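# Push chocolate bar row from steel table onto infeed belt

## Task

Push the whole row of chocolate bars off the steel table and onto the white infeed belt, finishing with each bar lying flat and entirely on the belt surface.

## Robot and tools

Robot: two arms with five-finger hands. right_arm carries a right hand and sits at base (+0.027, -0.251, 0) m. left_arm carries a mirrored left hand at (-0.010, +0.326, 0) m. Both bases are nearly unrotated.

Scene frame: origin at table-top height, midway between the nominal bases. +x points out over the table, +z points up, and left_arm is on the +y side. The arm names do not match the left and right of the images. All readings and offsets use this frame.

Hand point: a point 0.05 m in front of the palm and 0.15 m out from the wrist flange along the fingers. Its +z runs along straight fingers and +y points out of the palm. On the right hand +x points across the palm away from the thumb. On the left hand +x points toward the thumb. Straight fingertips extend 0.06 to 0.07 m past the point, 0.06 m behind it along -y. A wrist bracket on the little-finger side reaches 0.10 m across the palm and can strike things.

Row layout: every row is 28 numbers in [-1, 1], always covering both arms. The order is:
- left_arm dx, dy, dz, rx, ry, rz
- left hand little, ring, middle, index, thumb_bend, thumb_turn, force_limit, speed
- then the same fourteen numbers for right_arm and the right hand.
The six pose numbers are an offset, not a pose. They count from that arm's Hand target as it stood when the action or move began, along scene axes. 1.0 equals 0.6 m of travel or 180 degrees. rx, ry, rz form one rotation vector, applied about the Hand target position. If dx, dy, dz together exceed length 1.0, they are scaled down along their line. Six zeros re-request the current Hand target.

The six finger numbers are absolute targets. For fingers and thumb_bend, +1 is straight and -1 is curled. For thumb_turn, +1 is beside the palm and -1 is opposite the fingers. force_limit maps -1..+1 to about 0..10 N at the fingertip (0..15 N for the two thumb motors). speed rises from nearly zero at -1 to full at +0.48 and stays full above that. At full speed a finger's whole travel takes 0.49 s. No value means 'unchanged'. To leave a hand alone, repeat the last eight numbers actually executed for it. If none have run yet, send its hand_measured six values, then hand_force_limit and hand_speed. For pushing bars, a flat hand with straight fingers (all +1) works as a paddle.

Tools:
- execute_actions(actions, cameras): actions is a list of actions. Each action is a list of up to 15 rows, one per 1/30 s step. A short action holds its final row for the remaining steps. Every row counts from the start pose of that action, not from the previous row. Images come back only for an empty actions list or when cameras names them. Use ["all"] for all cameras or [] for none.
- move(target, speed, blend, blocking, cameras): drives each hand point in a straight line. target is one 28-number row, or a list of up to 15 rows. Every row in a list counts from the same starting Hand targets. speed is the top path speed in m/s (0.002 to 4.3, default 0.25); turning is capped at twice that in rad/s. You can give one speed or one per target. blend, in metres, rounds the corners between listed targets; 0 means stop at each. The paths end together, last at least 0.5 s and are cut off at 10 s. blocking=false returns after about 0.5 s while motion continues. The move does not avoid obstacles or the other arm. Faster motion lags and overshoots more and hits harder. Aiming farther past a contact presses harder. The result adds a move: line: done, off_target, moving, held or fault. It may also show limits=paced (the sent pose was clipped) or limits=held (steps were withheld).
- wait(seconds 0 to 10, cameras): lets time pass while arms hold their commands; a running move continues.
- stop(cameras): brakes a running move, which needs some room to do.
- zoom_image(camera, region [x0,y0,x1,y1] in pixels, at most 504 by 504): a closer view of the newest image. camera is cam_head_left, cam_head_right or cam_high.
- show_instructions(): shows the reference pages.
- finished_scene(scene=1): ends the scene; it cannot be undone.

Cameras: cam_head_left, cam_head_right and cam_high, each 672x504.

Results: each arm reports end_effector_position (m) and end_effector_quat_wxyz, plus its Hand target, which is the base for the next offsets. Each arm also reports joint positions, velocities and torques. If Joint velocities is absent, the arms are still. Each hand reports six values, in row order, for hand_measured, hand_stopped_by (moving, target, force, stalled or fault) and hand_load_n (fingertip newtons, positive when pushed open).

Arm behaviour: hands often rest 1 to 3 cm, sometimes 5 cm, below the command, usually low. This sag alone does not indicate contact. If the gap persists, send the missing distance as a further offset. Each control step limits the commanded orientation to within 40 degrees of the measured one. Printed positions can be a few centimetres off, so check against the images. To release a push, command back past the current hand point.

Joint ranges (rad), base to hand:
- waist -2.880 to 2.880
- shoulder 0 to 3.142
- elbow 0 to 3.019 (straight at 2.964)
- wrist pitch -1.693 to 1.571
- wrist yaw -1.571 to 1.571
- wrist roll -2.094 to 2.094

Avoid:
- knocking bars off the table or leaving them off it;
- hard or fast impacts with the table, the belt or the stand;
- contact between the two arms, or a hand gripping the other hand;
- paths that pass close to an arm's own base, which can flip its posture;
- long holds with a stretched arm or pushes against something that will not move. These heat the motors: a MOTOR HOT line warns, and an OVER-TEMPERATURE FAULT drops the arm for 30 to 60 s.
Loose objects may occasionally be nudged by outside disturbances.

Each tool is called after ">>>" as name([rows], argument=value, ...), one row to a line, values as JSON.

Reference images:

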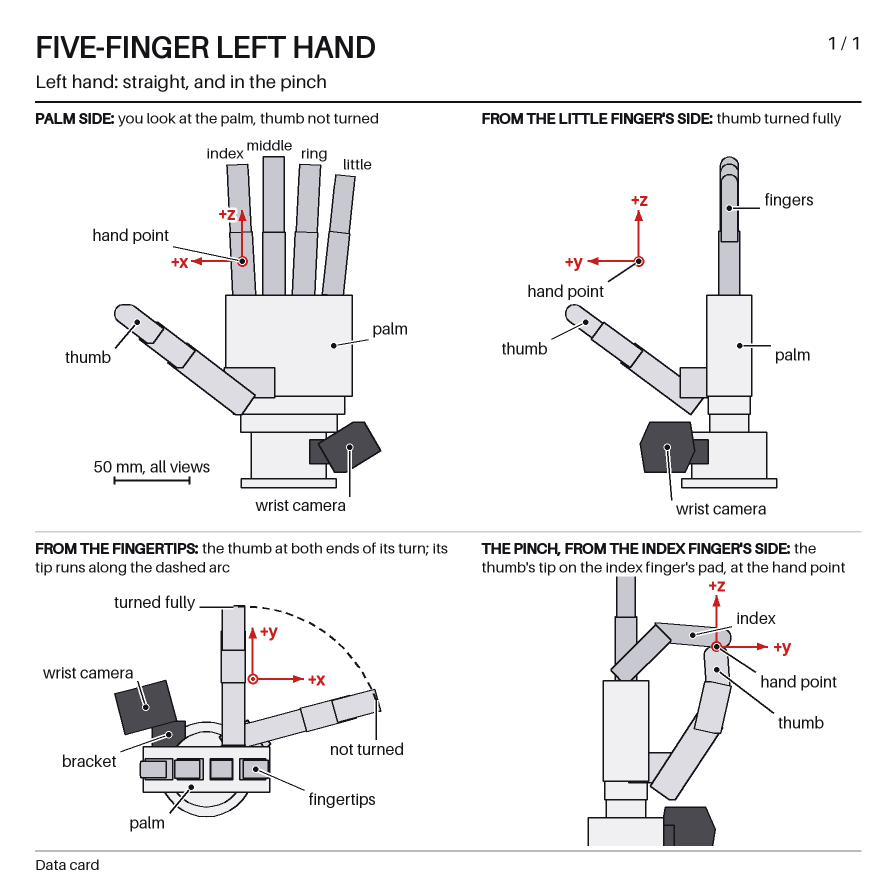

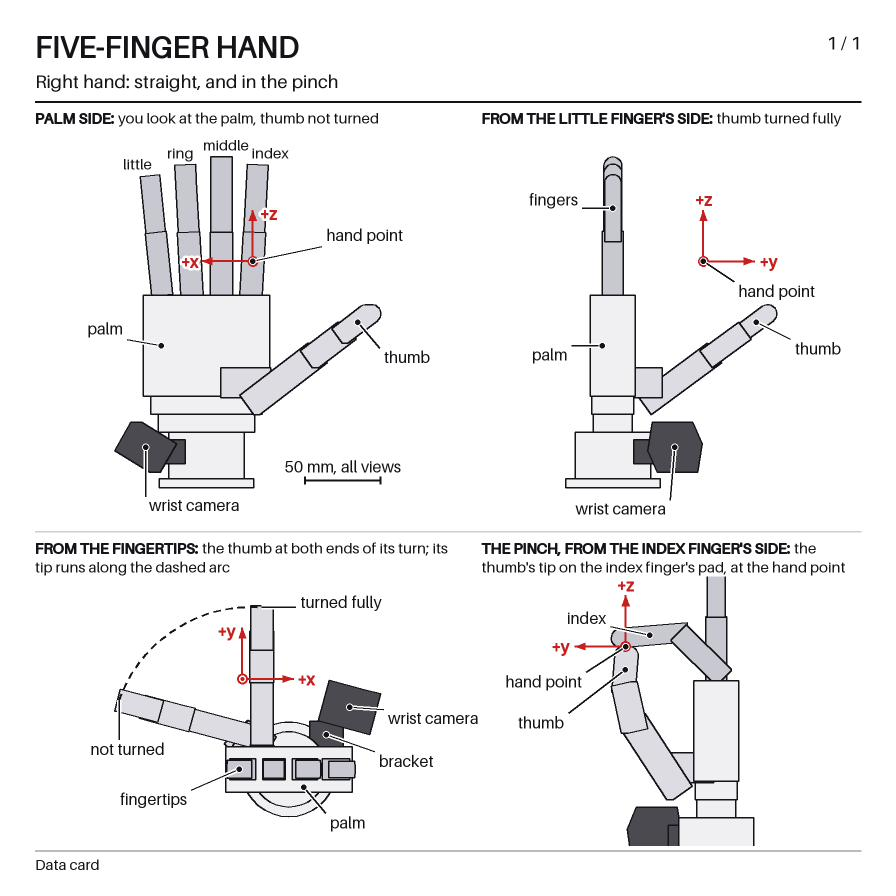

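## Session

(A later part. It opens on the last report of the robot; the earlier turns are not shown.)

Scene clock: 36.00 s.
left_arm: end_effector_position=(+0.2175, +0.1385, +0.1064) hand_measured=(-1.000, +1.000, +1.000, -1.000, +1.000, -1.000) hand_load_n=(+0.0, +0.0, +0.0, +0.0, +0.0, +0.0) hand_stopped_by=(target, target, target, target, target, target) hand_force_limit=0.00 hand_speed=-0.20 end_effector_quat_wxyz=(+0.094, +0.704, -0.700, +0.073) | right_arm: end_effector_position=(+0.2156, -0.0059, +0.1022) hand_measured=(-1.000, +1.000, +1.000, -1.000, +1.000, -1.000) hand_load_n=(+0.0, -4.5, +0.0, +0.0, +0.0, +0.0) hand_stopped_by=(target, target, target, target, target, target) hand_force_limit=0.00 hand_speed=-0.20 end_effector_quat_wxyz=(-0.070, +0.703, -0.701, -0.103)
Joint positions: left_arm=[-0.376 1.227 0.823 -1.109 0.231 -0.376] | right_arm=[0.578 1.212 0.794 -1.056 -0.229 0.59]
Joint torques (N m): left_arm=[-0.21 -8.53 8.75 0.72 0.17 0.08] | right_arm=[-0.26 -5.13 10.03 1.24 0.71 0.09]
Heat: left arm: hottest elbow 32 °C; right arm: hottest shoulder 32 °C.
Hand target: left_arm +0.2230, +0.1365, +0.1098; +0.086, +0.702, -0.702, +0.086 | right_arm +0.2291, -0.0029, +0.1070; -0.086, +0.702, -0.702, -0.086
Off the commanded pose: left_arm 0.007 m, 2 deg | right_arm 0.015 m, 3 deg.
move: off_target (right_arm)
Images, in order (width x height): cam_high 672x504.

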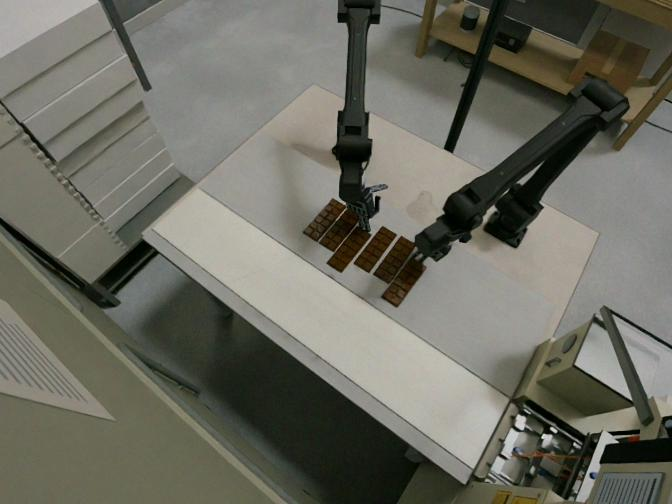

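>>> move(target=[0.1,0,0,0,0,0,-1,1,1,-1,1,-1,0,-0.2,0.1,0,0.0133,0,0,0,-1,1,1,-1,1,-1,0,-0.2], speed=0.08, cameras=["cam_high","cam_head_left"])

>>> zoom_image(camera="cam_high", region=[300, 170, 460, 330])

>>> zoom_image(camera="cam_head_left", region=[150, 220, 330, 360])

Scene clock: 37.87 s.
left_arm: end_effector_position=(+0.2547, +0.1371, +0.1068) hand_measured=(-1.000, +1.000, +1.000, -1.000, +1.000, -1.000) hand_load_n=(+0.0, -5.5, -0.5, +0.0, +0.0, +0.0) hand_stopped_by=(target, target, target, target, target, target) hand_force_limit=0.00 hand_speed=-0.20 end_effector_quat_wxyz=(+0.101, +0.705, -0.699, +0.068) | right_arm: end_effector_position=(+0.2641, -0.0094, +0.1023) hand_measured=(-1.000, +1.000, +1.000, -1.000, +1.000, -1.000) hand_load_n=(+0.0, -1.5, -1.0, +0.0, +0.0, +0.0) hand_stopped_by=(target, target, target, target, target, target) hand_force_limit=0.00 hand_speed=-0.20 end_effector_quat_wxyz=(-0.069, +0.701, -0.703, -0.097)
Joint positions: left_arm=[-0.337 1.338 0.918 -1.116 0.242 -0.338] | right_arm=[0.498 1.321 0.892 -1.06 -0.225 0.515]
Joint torques (N m): left_arm=[1.2 -6.53 12.14 1.01 -0.14 0.26] | right_arm=[-1.08 -4.72 13.44 0.42 0.18 -0.03]
Heat: left arm: hottest elbow 33 °C; right arm: hottest shoulder 32 °C.
Hand target: left_arm +0.2830, +0.1365, +0.1099; +0.086, +0.702, -0.702, +0.086 | right_arm +0.2892, -0.0029, +0.1150; -0.086, +0.702, -0.702, -0.086
Off the commanded pose: left_arm 0.028 m, 3 deg | right_arm 0.029 m, 2 deg.
move: off_target (left_arm, right_arm)
Images, in order (width x height): cam_head_left 672x504, cam_high 672x504.

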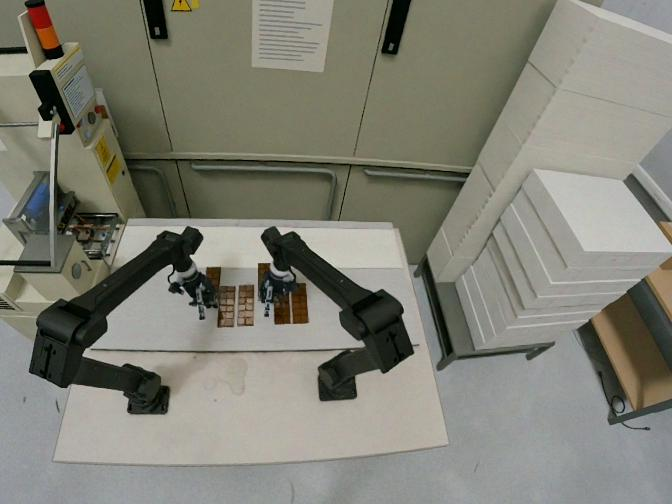

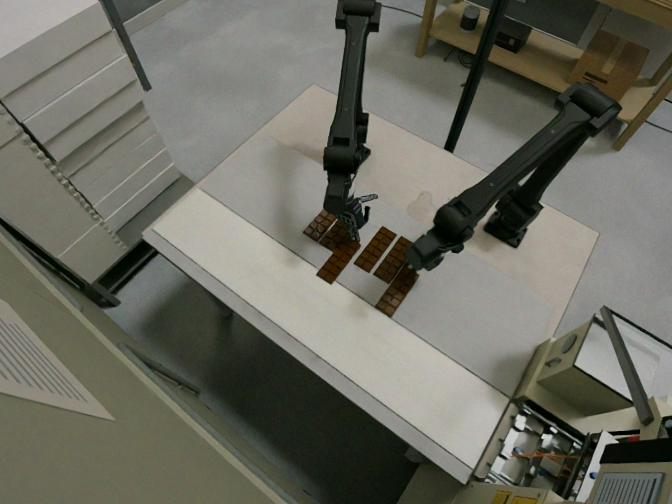

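Scaled by 3.150 from the camera's 672x504 image, which has a finer 960x720 frame.

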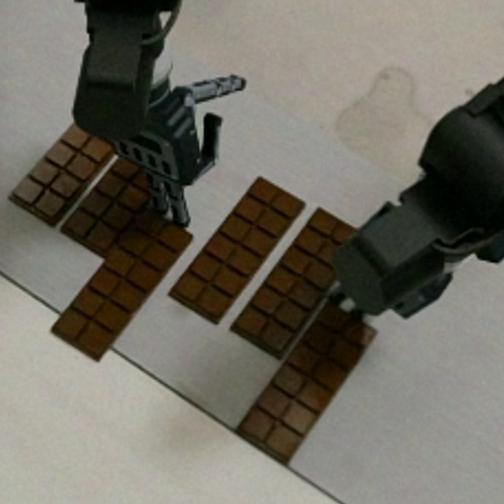

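Scaled by 2.800 from the camera's 672x504 image, which has a finer 960x720 frame.

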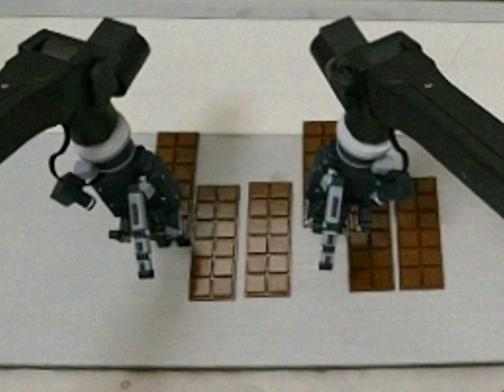

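>>> move(target=[0.1,0,0.003,0,0,0,-1,1,1,-1,1,-1,0,-0.2,0.1,0.012,0.01,0,0,0,-1,1,1,-1,1,-1,0,-0.2], speed=0.08, cameras=["cam_high","cam_head_left"])

>>> zoom_image(camera="cam_high", region=[300, 170, 460, 330])

>>> zoom_image(camera="cam_head_left", region=[150, 220, 330, 360])

Scene clock: 39.67 s.
left_arm: end_effector_position=(+0.3190, +0.1350, +0.1083) hand_measured=(-1.000, +1.000, +1.000, -1.000, +1.000, -1.000) hand_load_n=(+0.0, -4.0, +0.0, +0.0, +0.0, +0.0) hand_stopped_by=(target, target, target, target, target, target) hand_force_limit=0.00 hand_speed=-0.20 end_effector_quat_wxyz=(+0.097, +0.705, -0.699, +0.075) | right_arm: end_effector_position=(+0.3261, -0.0027, +0.1056) hand_measured=(-1.000, +1.000, +1.000, -1.000, +1.000, -1.000) hand_load_n=(+0.0, -0.5, +0.0, +0.0, +0.0, +0.0) hand_stopped_by=(target, target, target, target, target, target) hand_force_limit=0.00 hand_speed=-0.20 end_effector_quat_wxyz=(-0.069, +0.700, -0.705, -0.094)
Joint positions: left_arm=[-0.293 1.486 1.076 -1.121 0.242 -0.294] | right_arm=[0.442 1.469 1.052 -1.084 -0.222 0.46]
Joint torques (N m): left_arm=[1.03 -9.17 12.33 0.34 0 0.28] | right_arm=[-0.73 -7.18 13.67 0.06 -0.13 -0.03]
Heat: left arm: hottest elbow 33 °C; right arm: hottest shoulder 32 °C.
Hand target: left_arm +0.3431, +0.1364, +0.1117; +0.086, +0.702, -0.702, +0.086 | right_arm +0.3490, +0.0043, +0.1209; -0.086, +0.702, -0.702, -0.086
Off the commanded pose: left_arm 0.024 m, 2 deg | right_arm 0.029 m, 2 deg.
move: off_target (left_arm, right_arm)
Images, in order (width x height): cam_head_left 672x504, cam_high 672x504.

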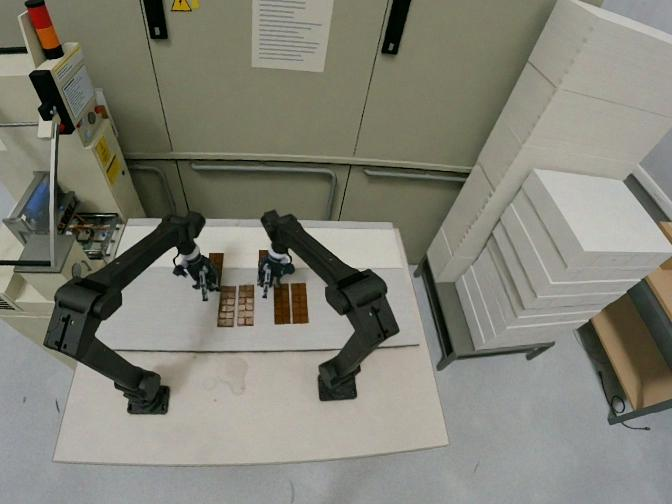

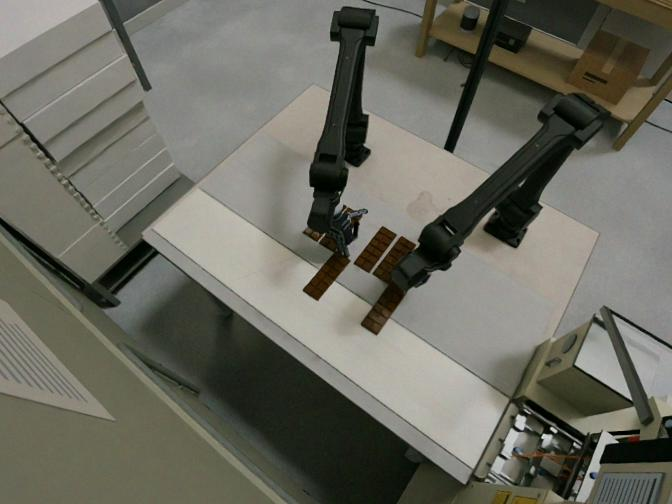

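Scaled by 3.150 from the camera's 672x504 image, which has a finer 960x720 frame.

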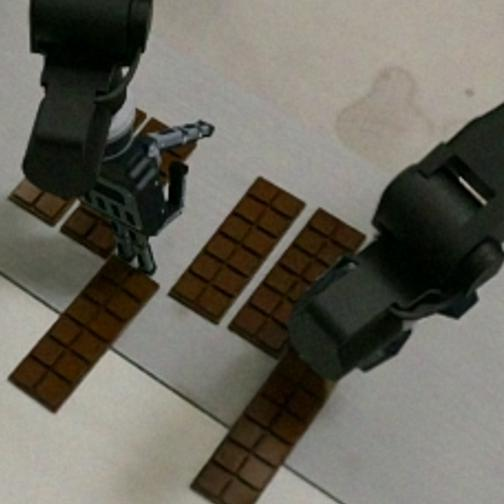

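Scaled by 2.800 from the camera's 672x504 image, which has a finer 960x720 frame.

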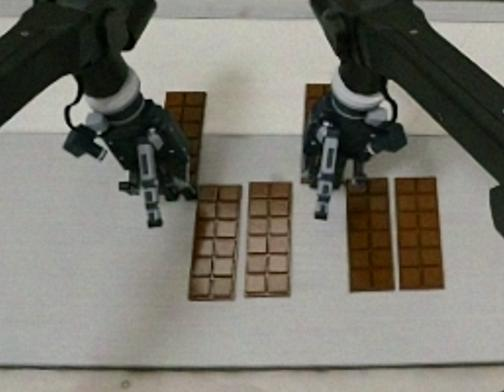

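>>> move(target=[0.1,0.003,0.003,0,0,0,-1,1,1,-1,1,-1,0,-0.2,0.095,0,0.006,0,0,0,-1,1,1,-1,1,-1,0,-0.2], speed=0.08, cameras=["cam_high","cam_head_left"])

>>> zoom_image(camera="cam_high", region=[270, 190, 430, 350])

>>> zoom_image(camera="cam_head_left", region=[150, 210, 330, 350])

Scene clock: 41.23 s.
left_arm: end_effector_position=(+0.3805, +0.1355, +0.1103) hand_measured=(-1.000, +1.000, +1.000, -1.000, +1.000, -1.000) hand_load_n=(+0.0, -3.0, +0.0, +0.0, +0.0, +0.0) hand_stopped_by=(target, target, target, target, target, target) hand_force_limit=0.00 hand_speed=-0.20 end_effector_quat_wxyz=(+0.095, +0.704, -0.699, +0.076) | right_arm: end_effector_position=(+0.3836, -0.0019, +0.1096) hand_measured=(-1.000, +1.000, +1.000, -1.000, +1.000, -1.000) hand_load_n=(+0.0, +0.0, +0.0, +0.0, +0.0, +0.0) hand_stopped_by=(target, target, target, target, target, target) hand_force_limit=0.00 hand_speed=-0.20 end_effector_quat_wxyz=(-0.068, +0.700, -0.705, -0.092)
Joint positions: left_arm=[-0.256 1.63 1.252 -1.158 0.242 -0.255] | right_arm=[0.391 1.597 1.212 -1.127 -0.222 0.408]
Joint torques (N m): left_arm=[0.97 -12.16 12.45 0.14 0.1 0.28] | right_arm=[-0.73 -9.11 13.81 0.05 -0.32 -0.03]
Heat: left arm: hottest elbow 33 °C; right arm: hottest shoulder 32 °C.
Hand target: left_arm +0.4030, +0.1383, +0.1134; +0.086, +0.702, -0.702, +0.086 | right_arm +0.4061, +0.0043, +0.1246; -0.086, +0.702, -0.702, -0.086
Off the commanded pose: left_arm 0.023 m, 2 deg | right_arm 0.028 m, 2 deg.
move: off_target (left_arm, right_arm)
Images, in order (width x height): cam_head_left 672x504, cam_high 672x504.

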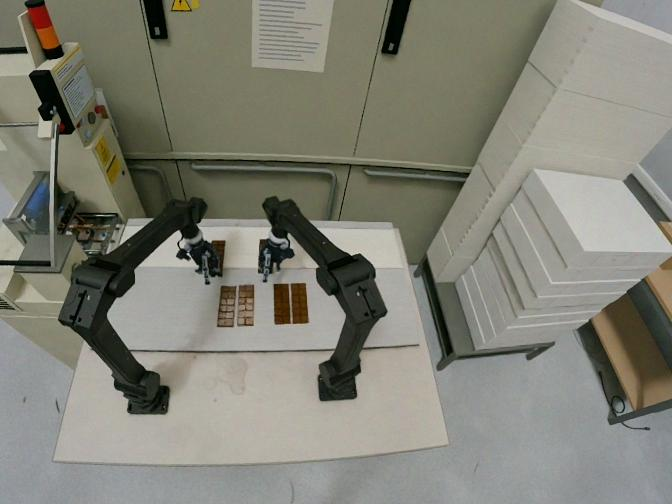

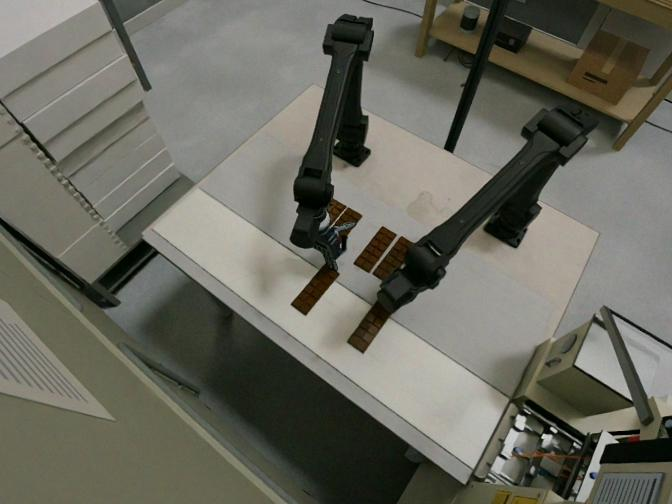

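Scaled by 3.150 from the camera's 672x504 image, which has a finer 960x720 frame.

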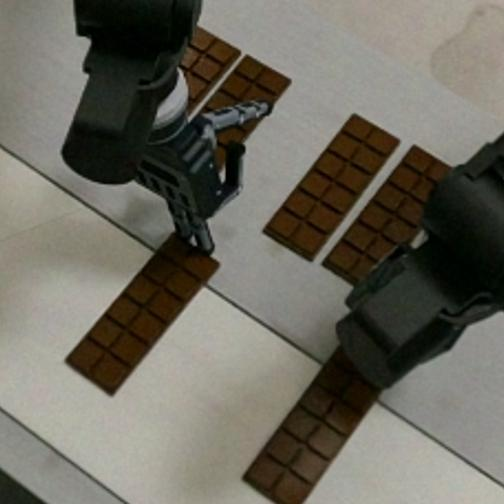

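Scaled by 2.800 from the camera's 672x504 image, which has a finer 960x720 frame.

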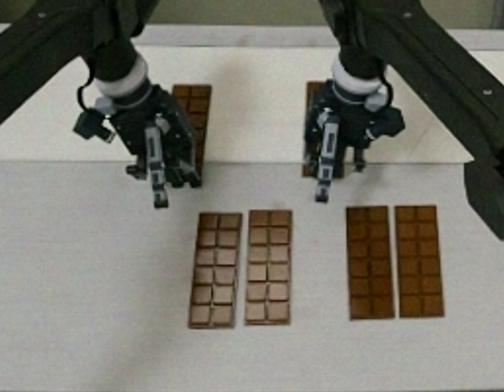

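>>> move(target=[0.055,0,0,0,0,0,-1,1,1,-1,1,-1,0,-0.2,0.055,0,0,0,0,0,-1,1,1,-1,1,-1,0,-0.2], speed=0.06, cameras=["cam_high","cam_head_left"])

>>> zoom_image(camera="cam_high", region=[270, 190, 430, 350])

>>> zoom_image(camera="cam_head_left", region=[150, 200, 330, 340])

Scene clock: 42.67 s.
left_arm: end_effector_position=(+0.4141, +0.1348, +0.1115) hand_measured=(-1.000, +1.000, +1.000, -1.000, +1.000, -1.000) hand_load_n=(+0.0, -2.5, +0.0, +0.5, +0.0, +0.0) hand_stopped_by=(target, target, target, target, target, target) hand_force_limit=0.00 hand_speed=-0.20 end_effector_quat_wxyz=(+0.094, +0.704, -0.699, +0.077) | right_arm: end_effector_position=(+0.4167, -0.0009, +0.1104) hand_measured=(-1.000, +1.000, +1.000, -1.000, +1.000, -1.000) hand_load_n=(+0.5, +0.0, +0.0, +0.0, +0.0, +0.0) hand_stopped_by=(target, target, target, target, target, target) hand_force_limit=0.00 hand_speed=-0.20 end_effector_quat_wxyz=(-0.069, +0.700, -0.705, -0.092)
Joint positions: left_arm=[-0.242 1.708 1.357 -1.187 0.242 -0.24] | right_arm=[0.366 1.673 1.309 -1.153 -0.224 0.383]
Joint torques (N m): left_arm=[0.91 -12.98 12.56 0.13 0.13 0.28] | right_arm=[-0.67 -10.23 13.85 0.02 -0.32 -0.02]
Heat: left arm: hottest elbow 33 °C; right arm: hottest elbow 33 °C.
Hand target: left_arm +0.4361, +0.1383, +0.1134; +0.086, +0.702, -0.702, +0.086 | right_arm +0.4391, +0.0041, +0.1246; -0.086, +0.702, -0.702, -0.086
Off the commanded pose: left_arm 0.022 m, 1 deg | right_arm 0.027 m, 2 deg.
move: off_target (left_arm, right_arm)
Images, in order (width x height): cam_head_left 672x504, cam_high 672x504.

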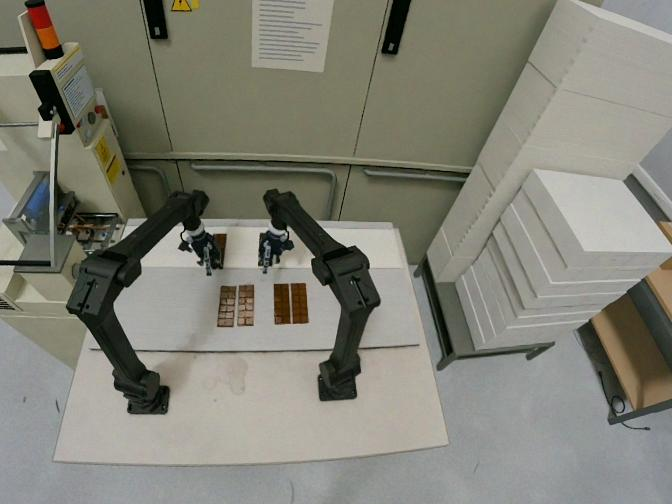

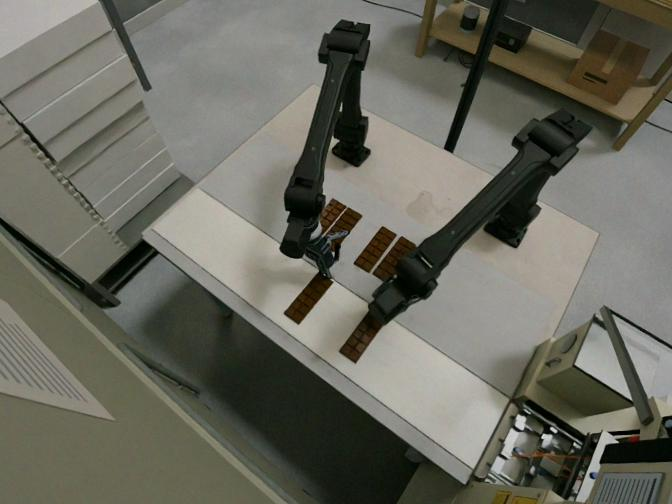

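Scaled by 3.150 from the camera's 672x504 image, which has a finer 960x720 frame.

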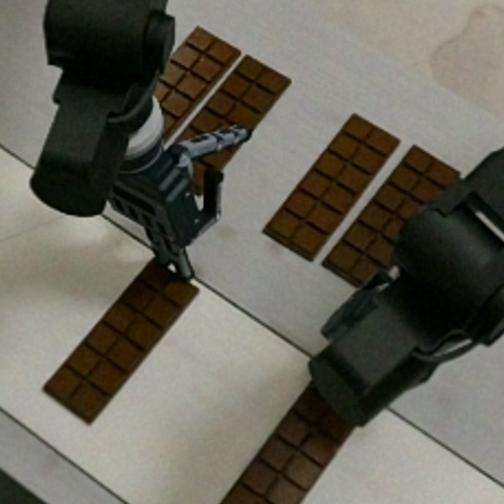

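Scaled by 2.800 from the camera's 672x504 image, which has a finer 960x720 frame.

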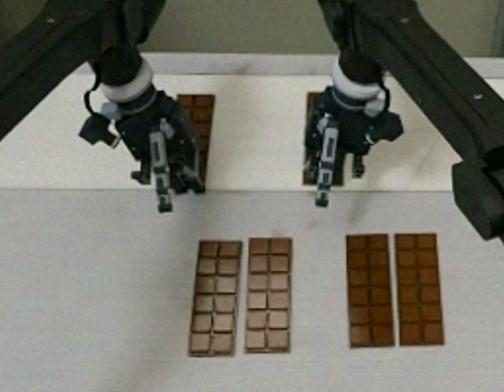

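>>> move(target=[0.025,0,0,0,0,0,-1,1,1,-1,1,-1,0,-0.2,0.025,0,0,0,0,0,-1,1,1,-1,1,-1,0,-0.2], speed=0.05)

Scene clock: 43.93 s.
left_arm: end_effector_position=(+0.4269, +0.1347, +0.1115) hand_measured=(-1.000, +1.000, +1.000, -1.000, +1.000, -1.000) hand_load_n=(+0.0, -3.0, +0.0, +0.0, +0.0, +0.0) hand_stopped_by=(target, target, target, target, target, target) hand_force_limit=0.00 hand_speed=-0.20 end_effector_quat_wxyz=(+0.096, +0.705, -0.699, +0.075) | right_arm: end_effector_position=(+0.4317, -0.0004, +0.1109) hand_measured=(-1.000, +1.000, +1.000, -1.000, +1.000, -1.000) hand_load_n=(+0.0, +0.0, -0.5, +0.0, +0.0, +0.0) hand_stopped_by=(target, target, target, target, target, target) hand_force_limit=0.00 hand_speed=-0.20 end_effector_quat_wxyz=(-0.069, +0.700, -0.705, -0.092)
Joint positions: left_arm=[-0.236 1.743 1.403 -1.206 0.243 -0.234] | right_arm=[0.356 1.708 1.356 -1.168 -0.226 0.372]
Joint torques (N m): left_arm=[1.08 -13.27 12.9 0.38 0.11 0.25] | right_arm=[-0.73 -10.64 13.86 0.09 -0.32 -0.03]
Heat: left arm: hottest elbow 33 °C; right arm: hottest elbow 33 °C.
Hand target: left_arm +0.4510, +0.1383, +0.1134; +0.086, +0.702, -0.702, +0.086 | right_arm +0.4541, +0.0042, +0.1246; -0.086, +0.702, -0.702, -0.086
Off the commanded pose: left_arm 0.025 m, 2 deg | right_arm 0.027 m, 2 deg.
move: off_target (left_arm, right_arm)

>>> move([
  [-0.1017,0,0.005,0,0,0,-1,1,1,-1,1,-1,0,-0.2,-0.1068,0,0.005,0,0,0,-1,1,1,-1,1,-1,0,-0.2],
  [-0.1517,-0.0305,0.1443,0,0,0,-1,1,1,-1,1,-1,0,-0.2,-0.1568,-0.0403,0.1257,0,0,0,-1,1,1,-1,1,-1,0,-0.2],
  [-0.5017,-0.1013,0.1443,0,0,0,-1,1,1,-1,1,-1,0,-0.2,-0.5068,-0.1153,0.1257,0,0,0,-1,1,1,-1,1,-1,0,-0.2],
  [-0.5183,-0.1013,0.0110,0,0,0,-1,1,1,-1,1,-1,0,-0.2,-0.5235,-0.1153,-0.0077,0,0,0,-1,1,1,-1,1,-1,0,-0.2],
], speed=[0.15,0.2,0.25,0.15], blend=[0.01,0.03,0.02,0], cameras=["cam_high","cam_head_left"])

>>> zoom_image(camera="cam_high", region=[320, 160, 440, 280])

>>> zoom_image(camera="cam_high", region=[250, 260, 390, 400])

>>> zoom_image(camera="cam_head_left", region=[180, 210, 330, 360])

Scene clock: 49.93 s.
left_arm: end_effector_position=(+0.1420, +0.0801, +0.1260) hand_measured=(-1.000, +1.000, +1.000, -1.000, +1.000, -1.000) hand_load_n=(+0.0, +0.0, +0.0, +0.0, +0.0, +0.0) hand_stopped_by=(target, target, target, target, target, target) hand_force_limit=0.00 hand_speed=-0.20 end_effector_quat_wxyz=(+0.086, +0.700, -0.703, +0.090) | right_arm: end_effector_position=(+0.1402, -0.0665, +0.1234) hand_measured=(-1.000, +1.000, +1.000, -1.000, +1.000, -1.000) hand_load_n=(+0.0, +0.0, +0.0, +0.0, +0.0, +0.0) hand_stopped_by=(target, target, target, target, target, target) hand_force_limit=0.00 hand_speed=-0.20 end_effector_quat_wxyz=(-0.084, +0.702, -0.702, -0.088)
Joint positions: left_arm=[-0.683 1.055 0.753 -1.109 0.192 -0.682] | right_arm=[0.553 0.851 0.633 -1.227 -0.21 0.57]
Joint torques (N m): left_arm=[-1.03 -4.6 8.09 0.94 0.16 -0.08] | right_arm=[0.56 -0.85 8.28 1.28 -0.07 0.14]
Heat: left arm: hottest elbow 34 °C; right arm: hottest elbow 33 °C.
Hand target: left_arm +0.1400, +0.0776, +0.1201; +0.086, +0.702, -0.702, +0.086 | right_arm +0.1399, -0.0650, +0.1198; -0.086, +0.702, -0.702, -0.086
Off the commanded pose: left_arm 0.007 m, 0 deg | right_arm 0.004 m, 0 deg.
move: done
Images, in order (width x height): cam_head_left 672x504, cam_high 672x504.

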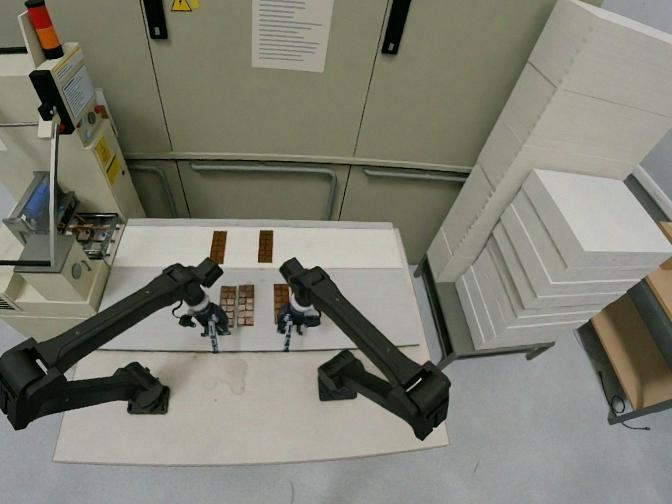

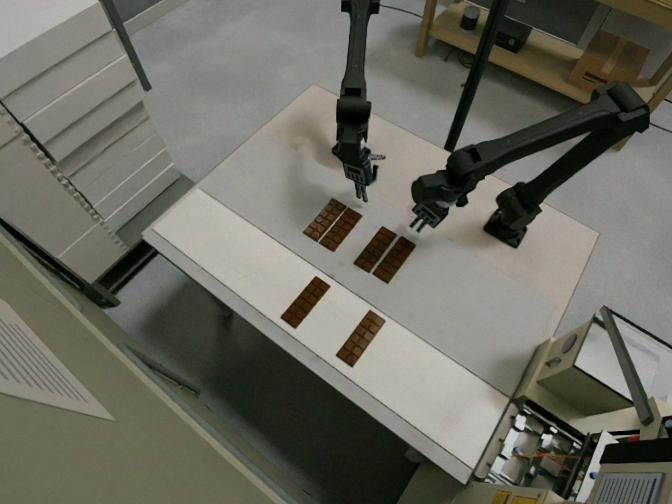

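Scaled by 4.200 from the camera's 672x504 image, which has a finer 960x720 frame.

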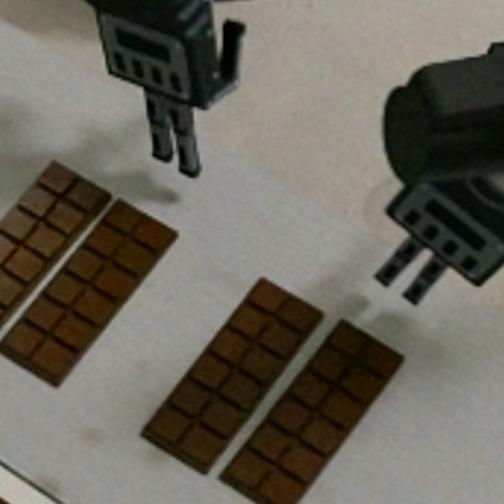

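Scaled by 3.600 from the camera's 672x504 image, which has a finer 960x720 frame.

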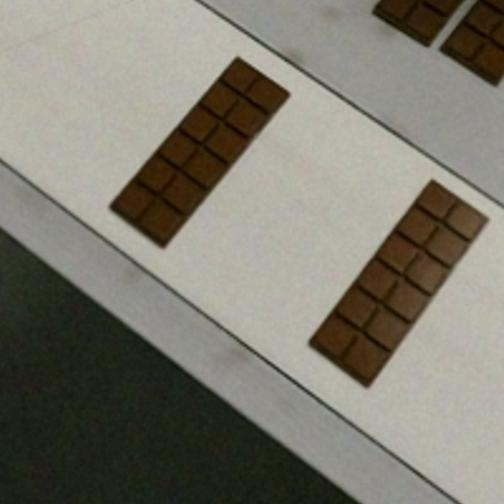

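Scaled by 3.360 from the camera's 672x504 image, which has a finer 960x720 frame.

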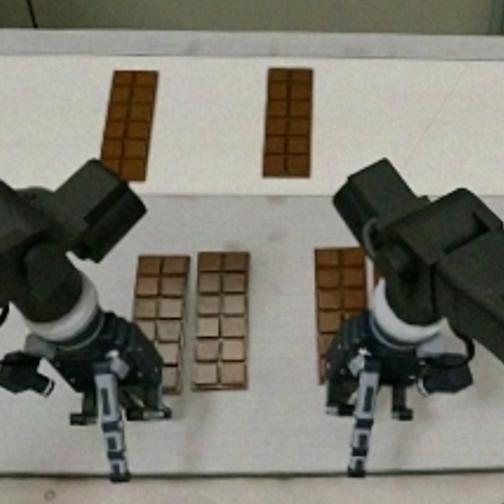

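>>> zoom_image(camera="cam_head_left", region=[260, 280, 320, 360])

>>> zoom_image(camera="cam_head_left", region=[190, 280, 250, 360])

Scaled by 6.300 from the camera's 672x504 image, which has a finer 960x720 frame.

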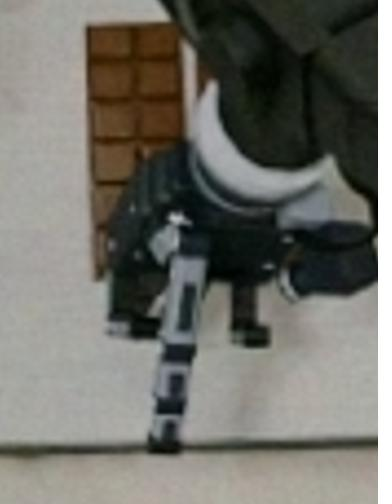

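Scaled by 6.300 from the camera's 672x504 image, which has a finer 960x720 frame.

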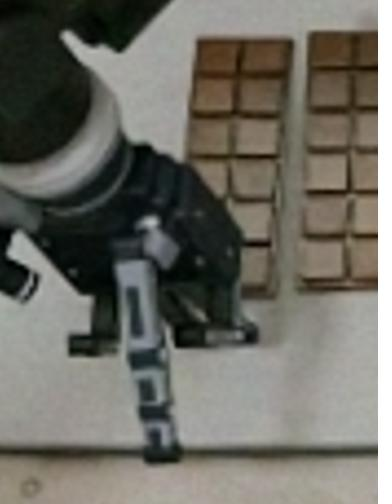

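>>> move([
  [0,-0.005,-0.0335,0,0,0,-1,1,1,-1,1,-1,0,-0.2,0,-0.005,-0.0363,0,0,0,-1,1,1,-1,1,-1,0,-0.2],
  [0.05,-0.005,-0.025,0,0,0,-1,1,1,-1,1,-1,0,-0.2,0.05,-0.003,-0.02,0,0,0,-1,1,1,-1,1,-1,0,-0.2],
  [0.18,-0.003,-0.016,0,0,0,-1,1,1,-1,1,-1,0,-0.2,0.18,0.002,-0.008,0,0,0,-1,1,1,-1,1,-1,0,-0.2],
], speed=[0.06,0.08,0.08], blend=[0.005,0.02,0], cameras=["cam_high","cam_head_left"])

>>> zoom_image(camera="cam_high", region=[300, 170, 440, 310])

>>> zoom_image(camera="cam_head_left", region=[180, 210, 330, 360])

Scene clock: 56.30 s.
left_arm: end_effector_position=(+0.2233, +0.0783, +0.1066) hand_measured=(-1.000, +1.000, +1.000, -1.000, +1.000, -1.000) hand_load_n=(+0.0, -5.0, -1.0, +0.0, +0.0, +0.0) hand_stopped_by=(target, target, target, target, target, target) hand_force_limit=0.00 hand_speed=-0.20 end_effector_quat_wxyz=(+0.097, +0.703, -0.700, +0.074) | right_arm: end_effector_position=(+0.2140, -0.0720, +0.1036) hand_measured=(-1.000, +1.000, +1.000, -1.000, +1.000, -1.000) hand_load_n=(+0.0, -1.5, -2.5, +0.0, +0.0, +0.0) hand_stopped_by=(target, target, target, target, target, target) hand_force_limit=0.00 hand_speed=-0.20 end_effector_quat_wxyz=(-0.053, +0.699, -0.705, -0.106)
Joint positions: left_arm=[-0.53 1.308 0.891 -1.061 0.227 -0.532] | right_arm=[0.384 1.148 0.748 -1.153 -0.237 0.397]
Joint torques (N m): left_arm=[1.32 -6.3 12.07 0.66 -0.3 0.32] | right_arm=[-0.97 -2.32 13.42 1.84 0.18 -0.05]
Heat: left arm: hottest elbow 34 °C; right arm: hottest elbow 33 °C.
Hand target: left_arm +0.2481, +0.0757, +0.1105; +0.086, +0.702, -0.702, +0.086 | right_arm +0.2480, -0.0637, +0.1151; -0.086, +0.702, -0.702, -0.086
Off the commanded pose: left_arm 0.025 m, 2 deg | right_arm 0.037 m, 4 deg.
move: off_target (left_arm, right_arm); blend cut to 0.0158 m at target 2
Images, in order (width x height): cam_head_left 672x504, cam_high 672x504.

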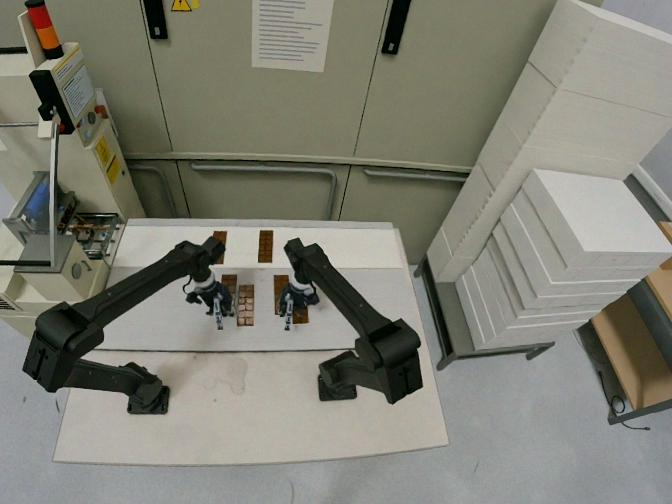

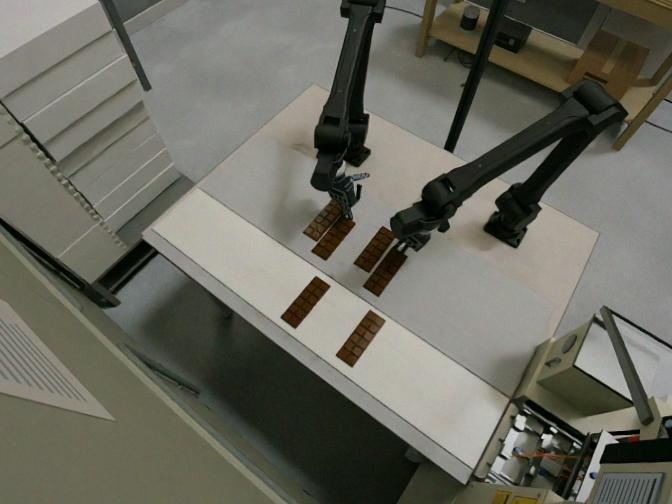

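Scaled by 3.600 from the camera's 672x504 image, which has a finer 960x720 frame.

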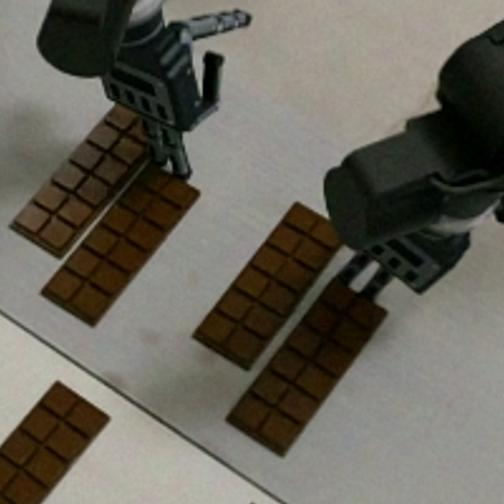

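Scaled by 3.360 from the camera's 672x504 image, which has a finer 960x720 frame.

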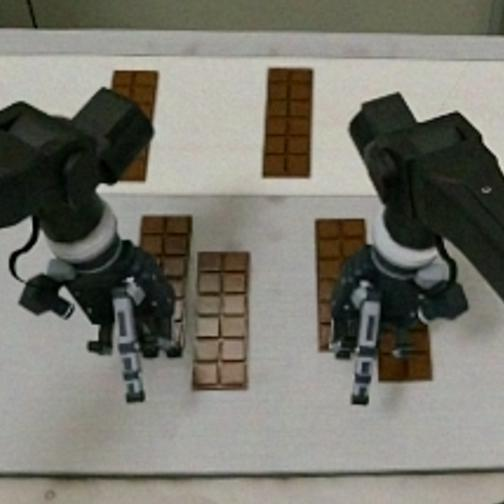

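>>> move([
  [0.17,-0.002,0.003,0,0,0,-1,1,1,-1,1,-1,0,-0.2,0.17,0.012,0.014,0,0,0,-1,1,1,-1,1,-1,0,-0.2],
  [0.26,-0.001,0.005,0,0,0,-1,1,1,-1,1,-1,0,-0.2,0.26,0.012,0.02,0,0,0,-1,1,1,-1,1,-1,0,-0.2],
], speed=0.08, blend=[0.03,0], cameras=["cam_high","cam_head_left"])

>>> zoom_image(camera="cam_high", region=[250, 190, 410, 350])

>>> zoom_image(camera="cam_head_left", region=[180, 210, 330, 360])

Scene clock: 59.40 s.
left_arm: end_effector_position=(+0.3814, +0.0740, +0.1111) hand_measured=(-1.000, +1.000, +1.000, -1.000, +1.000, -1.000) hand_load_n=(+0.0, -3.0, +0.0, +0.0, +0.0, +0.0) hand_stopped_by=(target, target, target, target, target, target) hand_force_limit=0.00 hand_speed=-0.20 end_effector_quat_wxyz=(+0.094, +0.704, -0.700, +0.077) | right_arm: end_effector_position=(+0.3816, -0.0602, +0.1124) hand_measured=(-1.000, +1.000, +1.000, -1.000, +1.000, -1.000) hand_load_n=(+0.0, +0.0, +0.0, +0.0, +0.0, -0.5) hand_stopped_by=(target, target, target, target, target, target) hand_force_limit=0.00 hand_speed=-0.20 end_effector_quat_wxyz=(-0.069, +0.700, -0.705, -0.093)
Joint positions: left_arm=[-0.379 1.67 1.306 -1.14 0.234 -0.38] | right_arm=[0.267 1.548 1.16 -1.152 -0.231 0.282]
Joint torques (N m): left_arm=[1.2 -12.51 12.52 0.12 0.07 0.25] | right_arm=[-0.67 -8.35 13.63 -0.03 -0.35 -0.03]
Heat: left arm: hottest elbow 34 °C; right arm: hottest elbow 33 °C.
Hand target: left_arm +0.4041, +0.0750, +0.1135; +0.086, +0.702, -0.702, +0.086 | right_arm +0.4040, -0.0566, +0.1271; -0.086, +0.702, -0.702, -0.086
Off the commanded pose: left_arm 0.023 m, 1 deg | right_arm 0.027 m, 2 deg.
move: off_target (left_arm, right_arm); blend cut to 0.0271 m at target 1
Images, in order (width x height): cam_head_left 672x504, cam_high 672x504.

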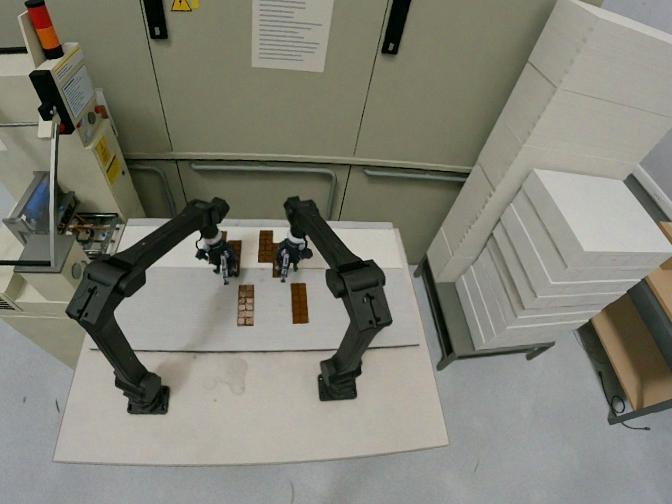

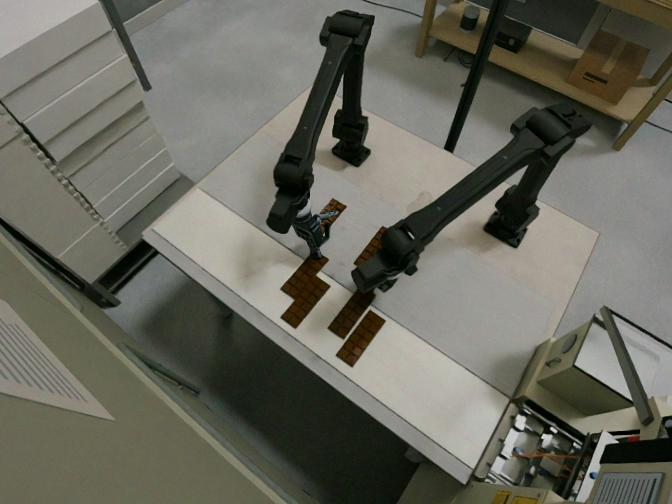

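Scaled by 3.150 from the camera's 672x504 image, which has a finer 960x720 frame.

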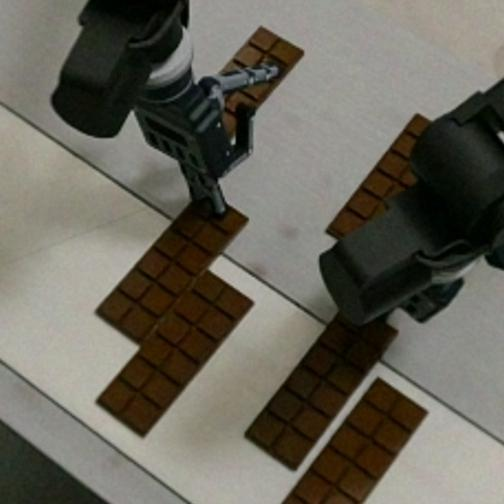

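Scaled by 3.360 from the camera's 672x504 image, which has a finer 960x720 frame.

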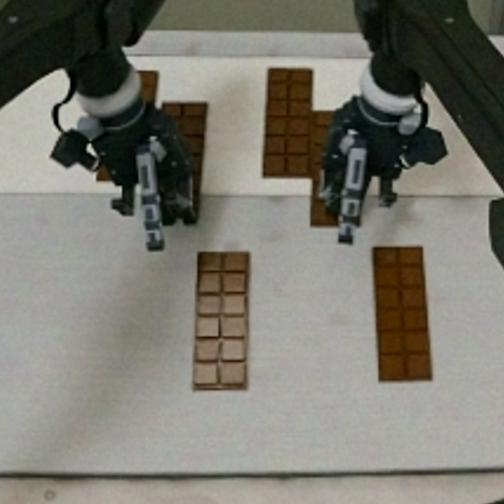

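>>> move(target=[0.083,0.001,0,0,0,0,-1,1,1,-1,1,-1,0,-0.2,0.085,-0.015,-0.002,0,0,0,-1,1,1,-1,1,-1,0,-0.2], speed=0.06, cameras=["cam_high","cam_head_left"])

>>> zoom_image(camera="cam_high", region=[250, 220, 410, 380])

>>> zoom_image(camera="cam_head_left", region=[180, 210, 330, 360])

Scene clock: 61.13 s.
left_arm: end_effector_position=(+0.4295, +0.0732, +0.1125) hand_measured=(-1.000, +1.000, +1.000, -1.000, +1.000, -1.000) hand_load_n=(+0.0, -3.0, -0.5, +0.0, +0.0, +0.0) hand_stopped_by=(target, target, target, target, target, target) hand_force_limit=0.00 hand_speed=-0.20 end_effector_quat_wxyz=(+0.096, +0.704, -0.700, +0.075) | right_arm: end_effector_position=(+0.4329, -0.0672, +0.1129) hand_measured=(-1.000, +1.000, +1.000, -1.000, +1.000, -1.000) hand_load_n=(+0.0, +0.0, +0.0, +0.0, +0.0, +0.0) hand_stopped_by=(target, target, target, target, target, target) hand_force_limit=0.00 hand_speed=-0.20 end_effector_quat_wxyz=(-0.071, +0.700, -0.704, -0.094)
Joint positions: left_arm=[-0.347 1.784 1.463 -1.196 0.238 -0.347] | right_arm=[0.224 1.666 1.306 -1.189 -0.235 0.237]
Joint torques (N m): left_arm=[1.26 -13.68 12.82 0.34 -0.01 0.29] | right_arm=[-0.67 -9.99 13.67 -0.03 -0.31 -0.04]
Heat: left arm: hottest elbow 34 °C; right arm: hottest elbow 34 °C.
Hand target: left_arm +0.4539, +0.0758, +0.1134; +0.086, +0.702, -0.702, +0.086 | right_arm +0.4550, -0.0655, +0.1260; -0.086, +0.702, -0.702, -0.086
Off the commanded pose: left_arm 0.025 m, 2 deg | right_arm 0.026 m, 2 deg.
move: off_target (left_arm, right_arm)
Images, in order (width x height): cam_head_left 672x504, cam_high 672x504.

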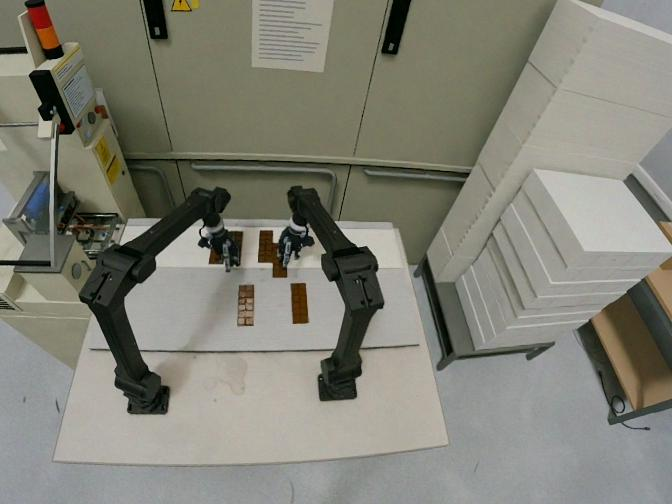

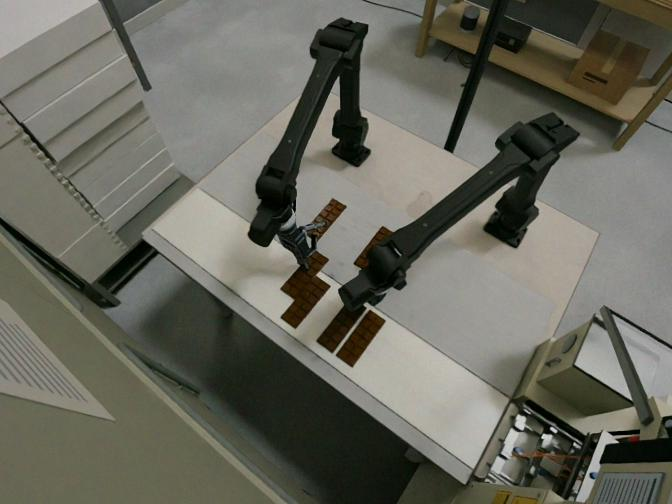

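Scaled by 3.150 from the camera's 672x504 image, which has a finer 960x720 frame.

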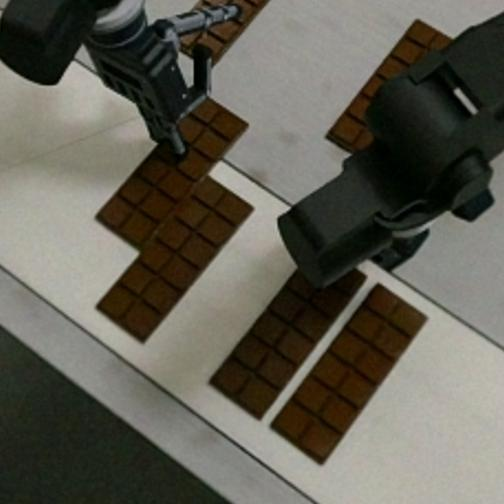

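Scaled by 3.360 from the camera's 672x504 image, which has a finer 960x720 frame.

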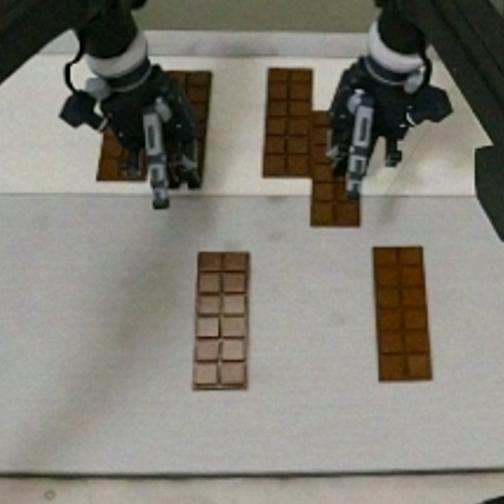

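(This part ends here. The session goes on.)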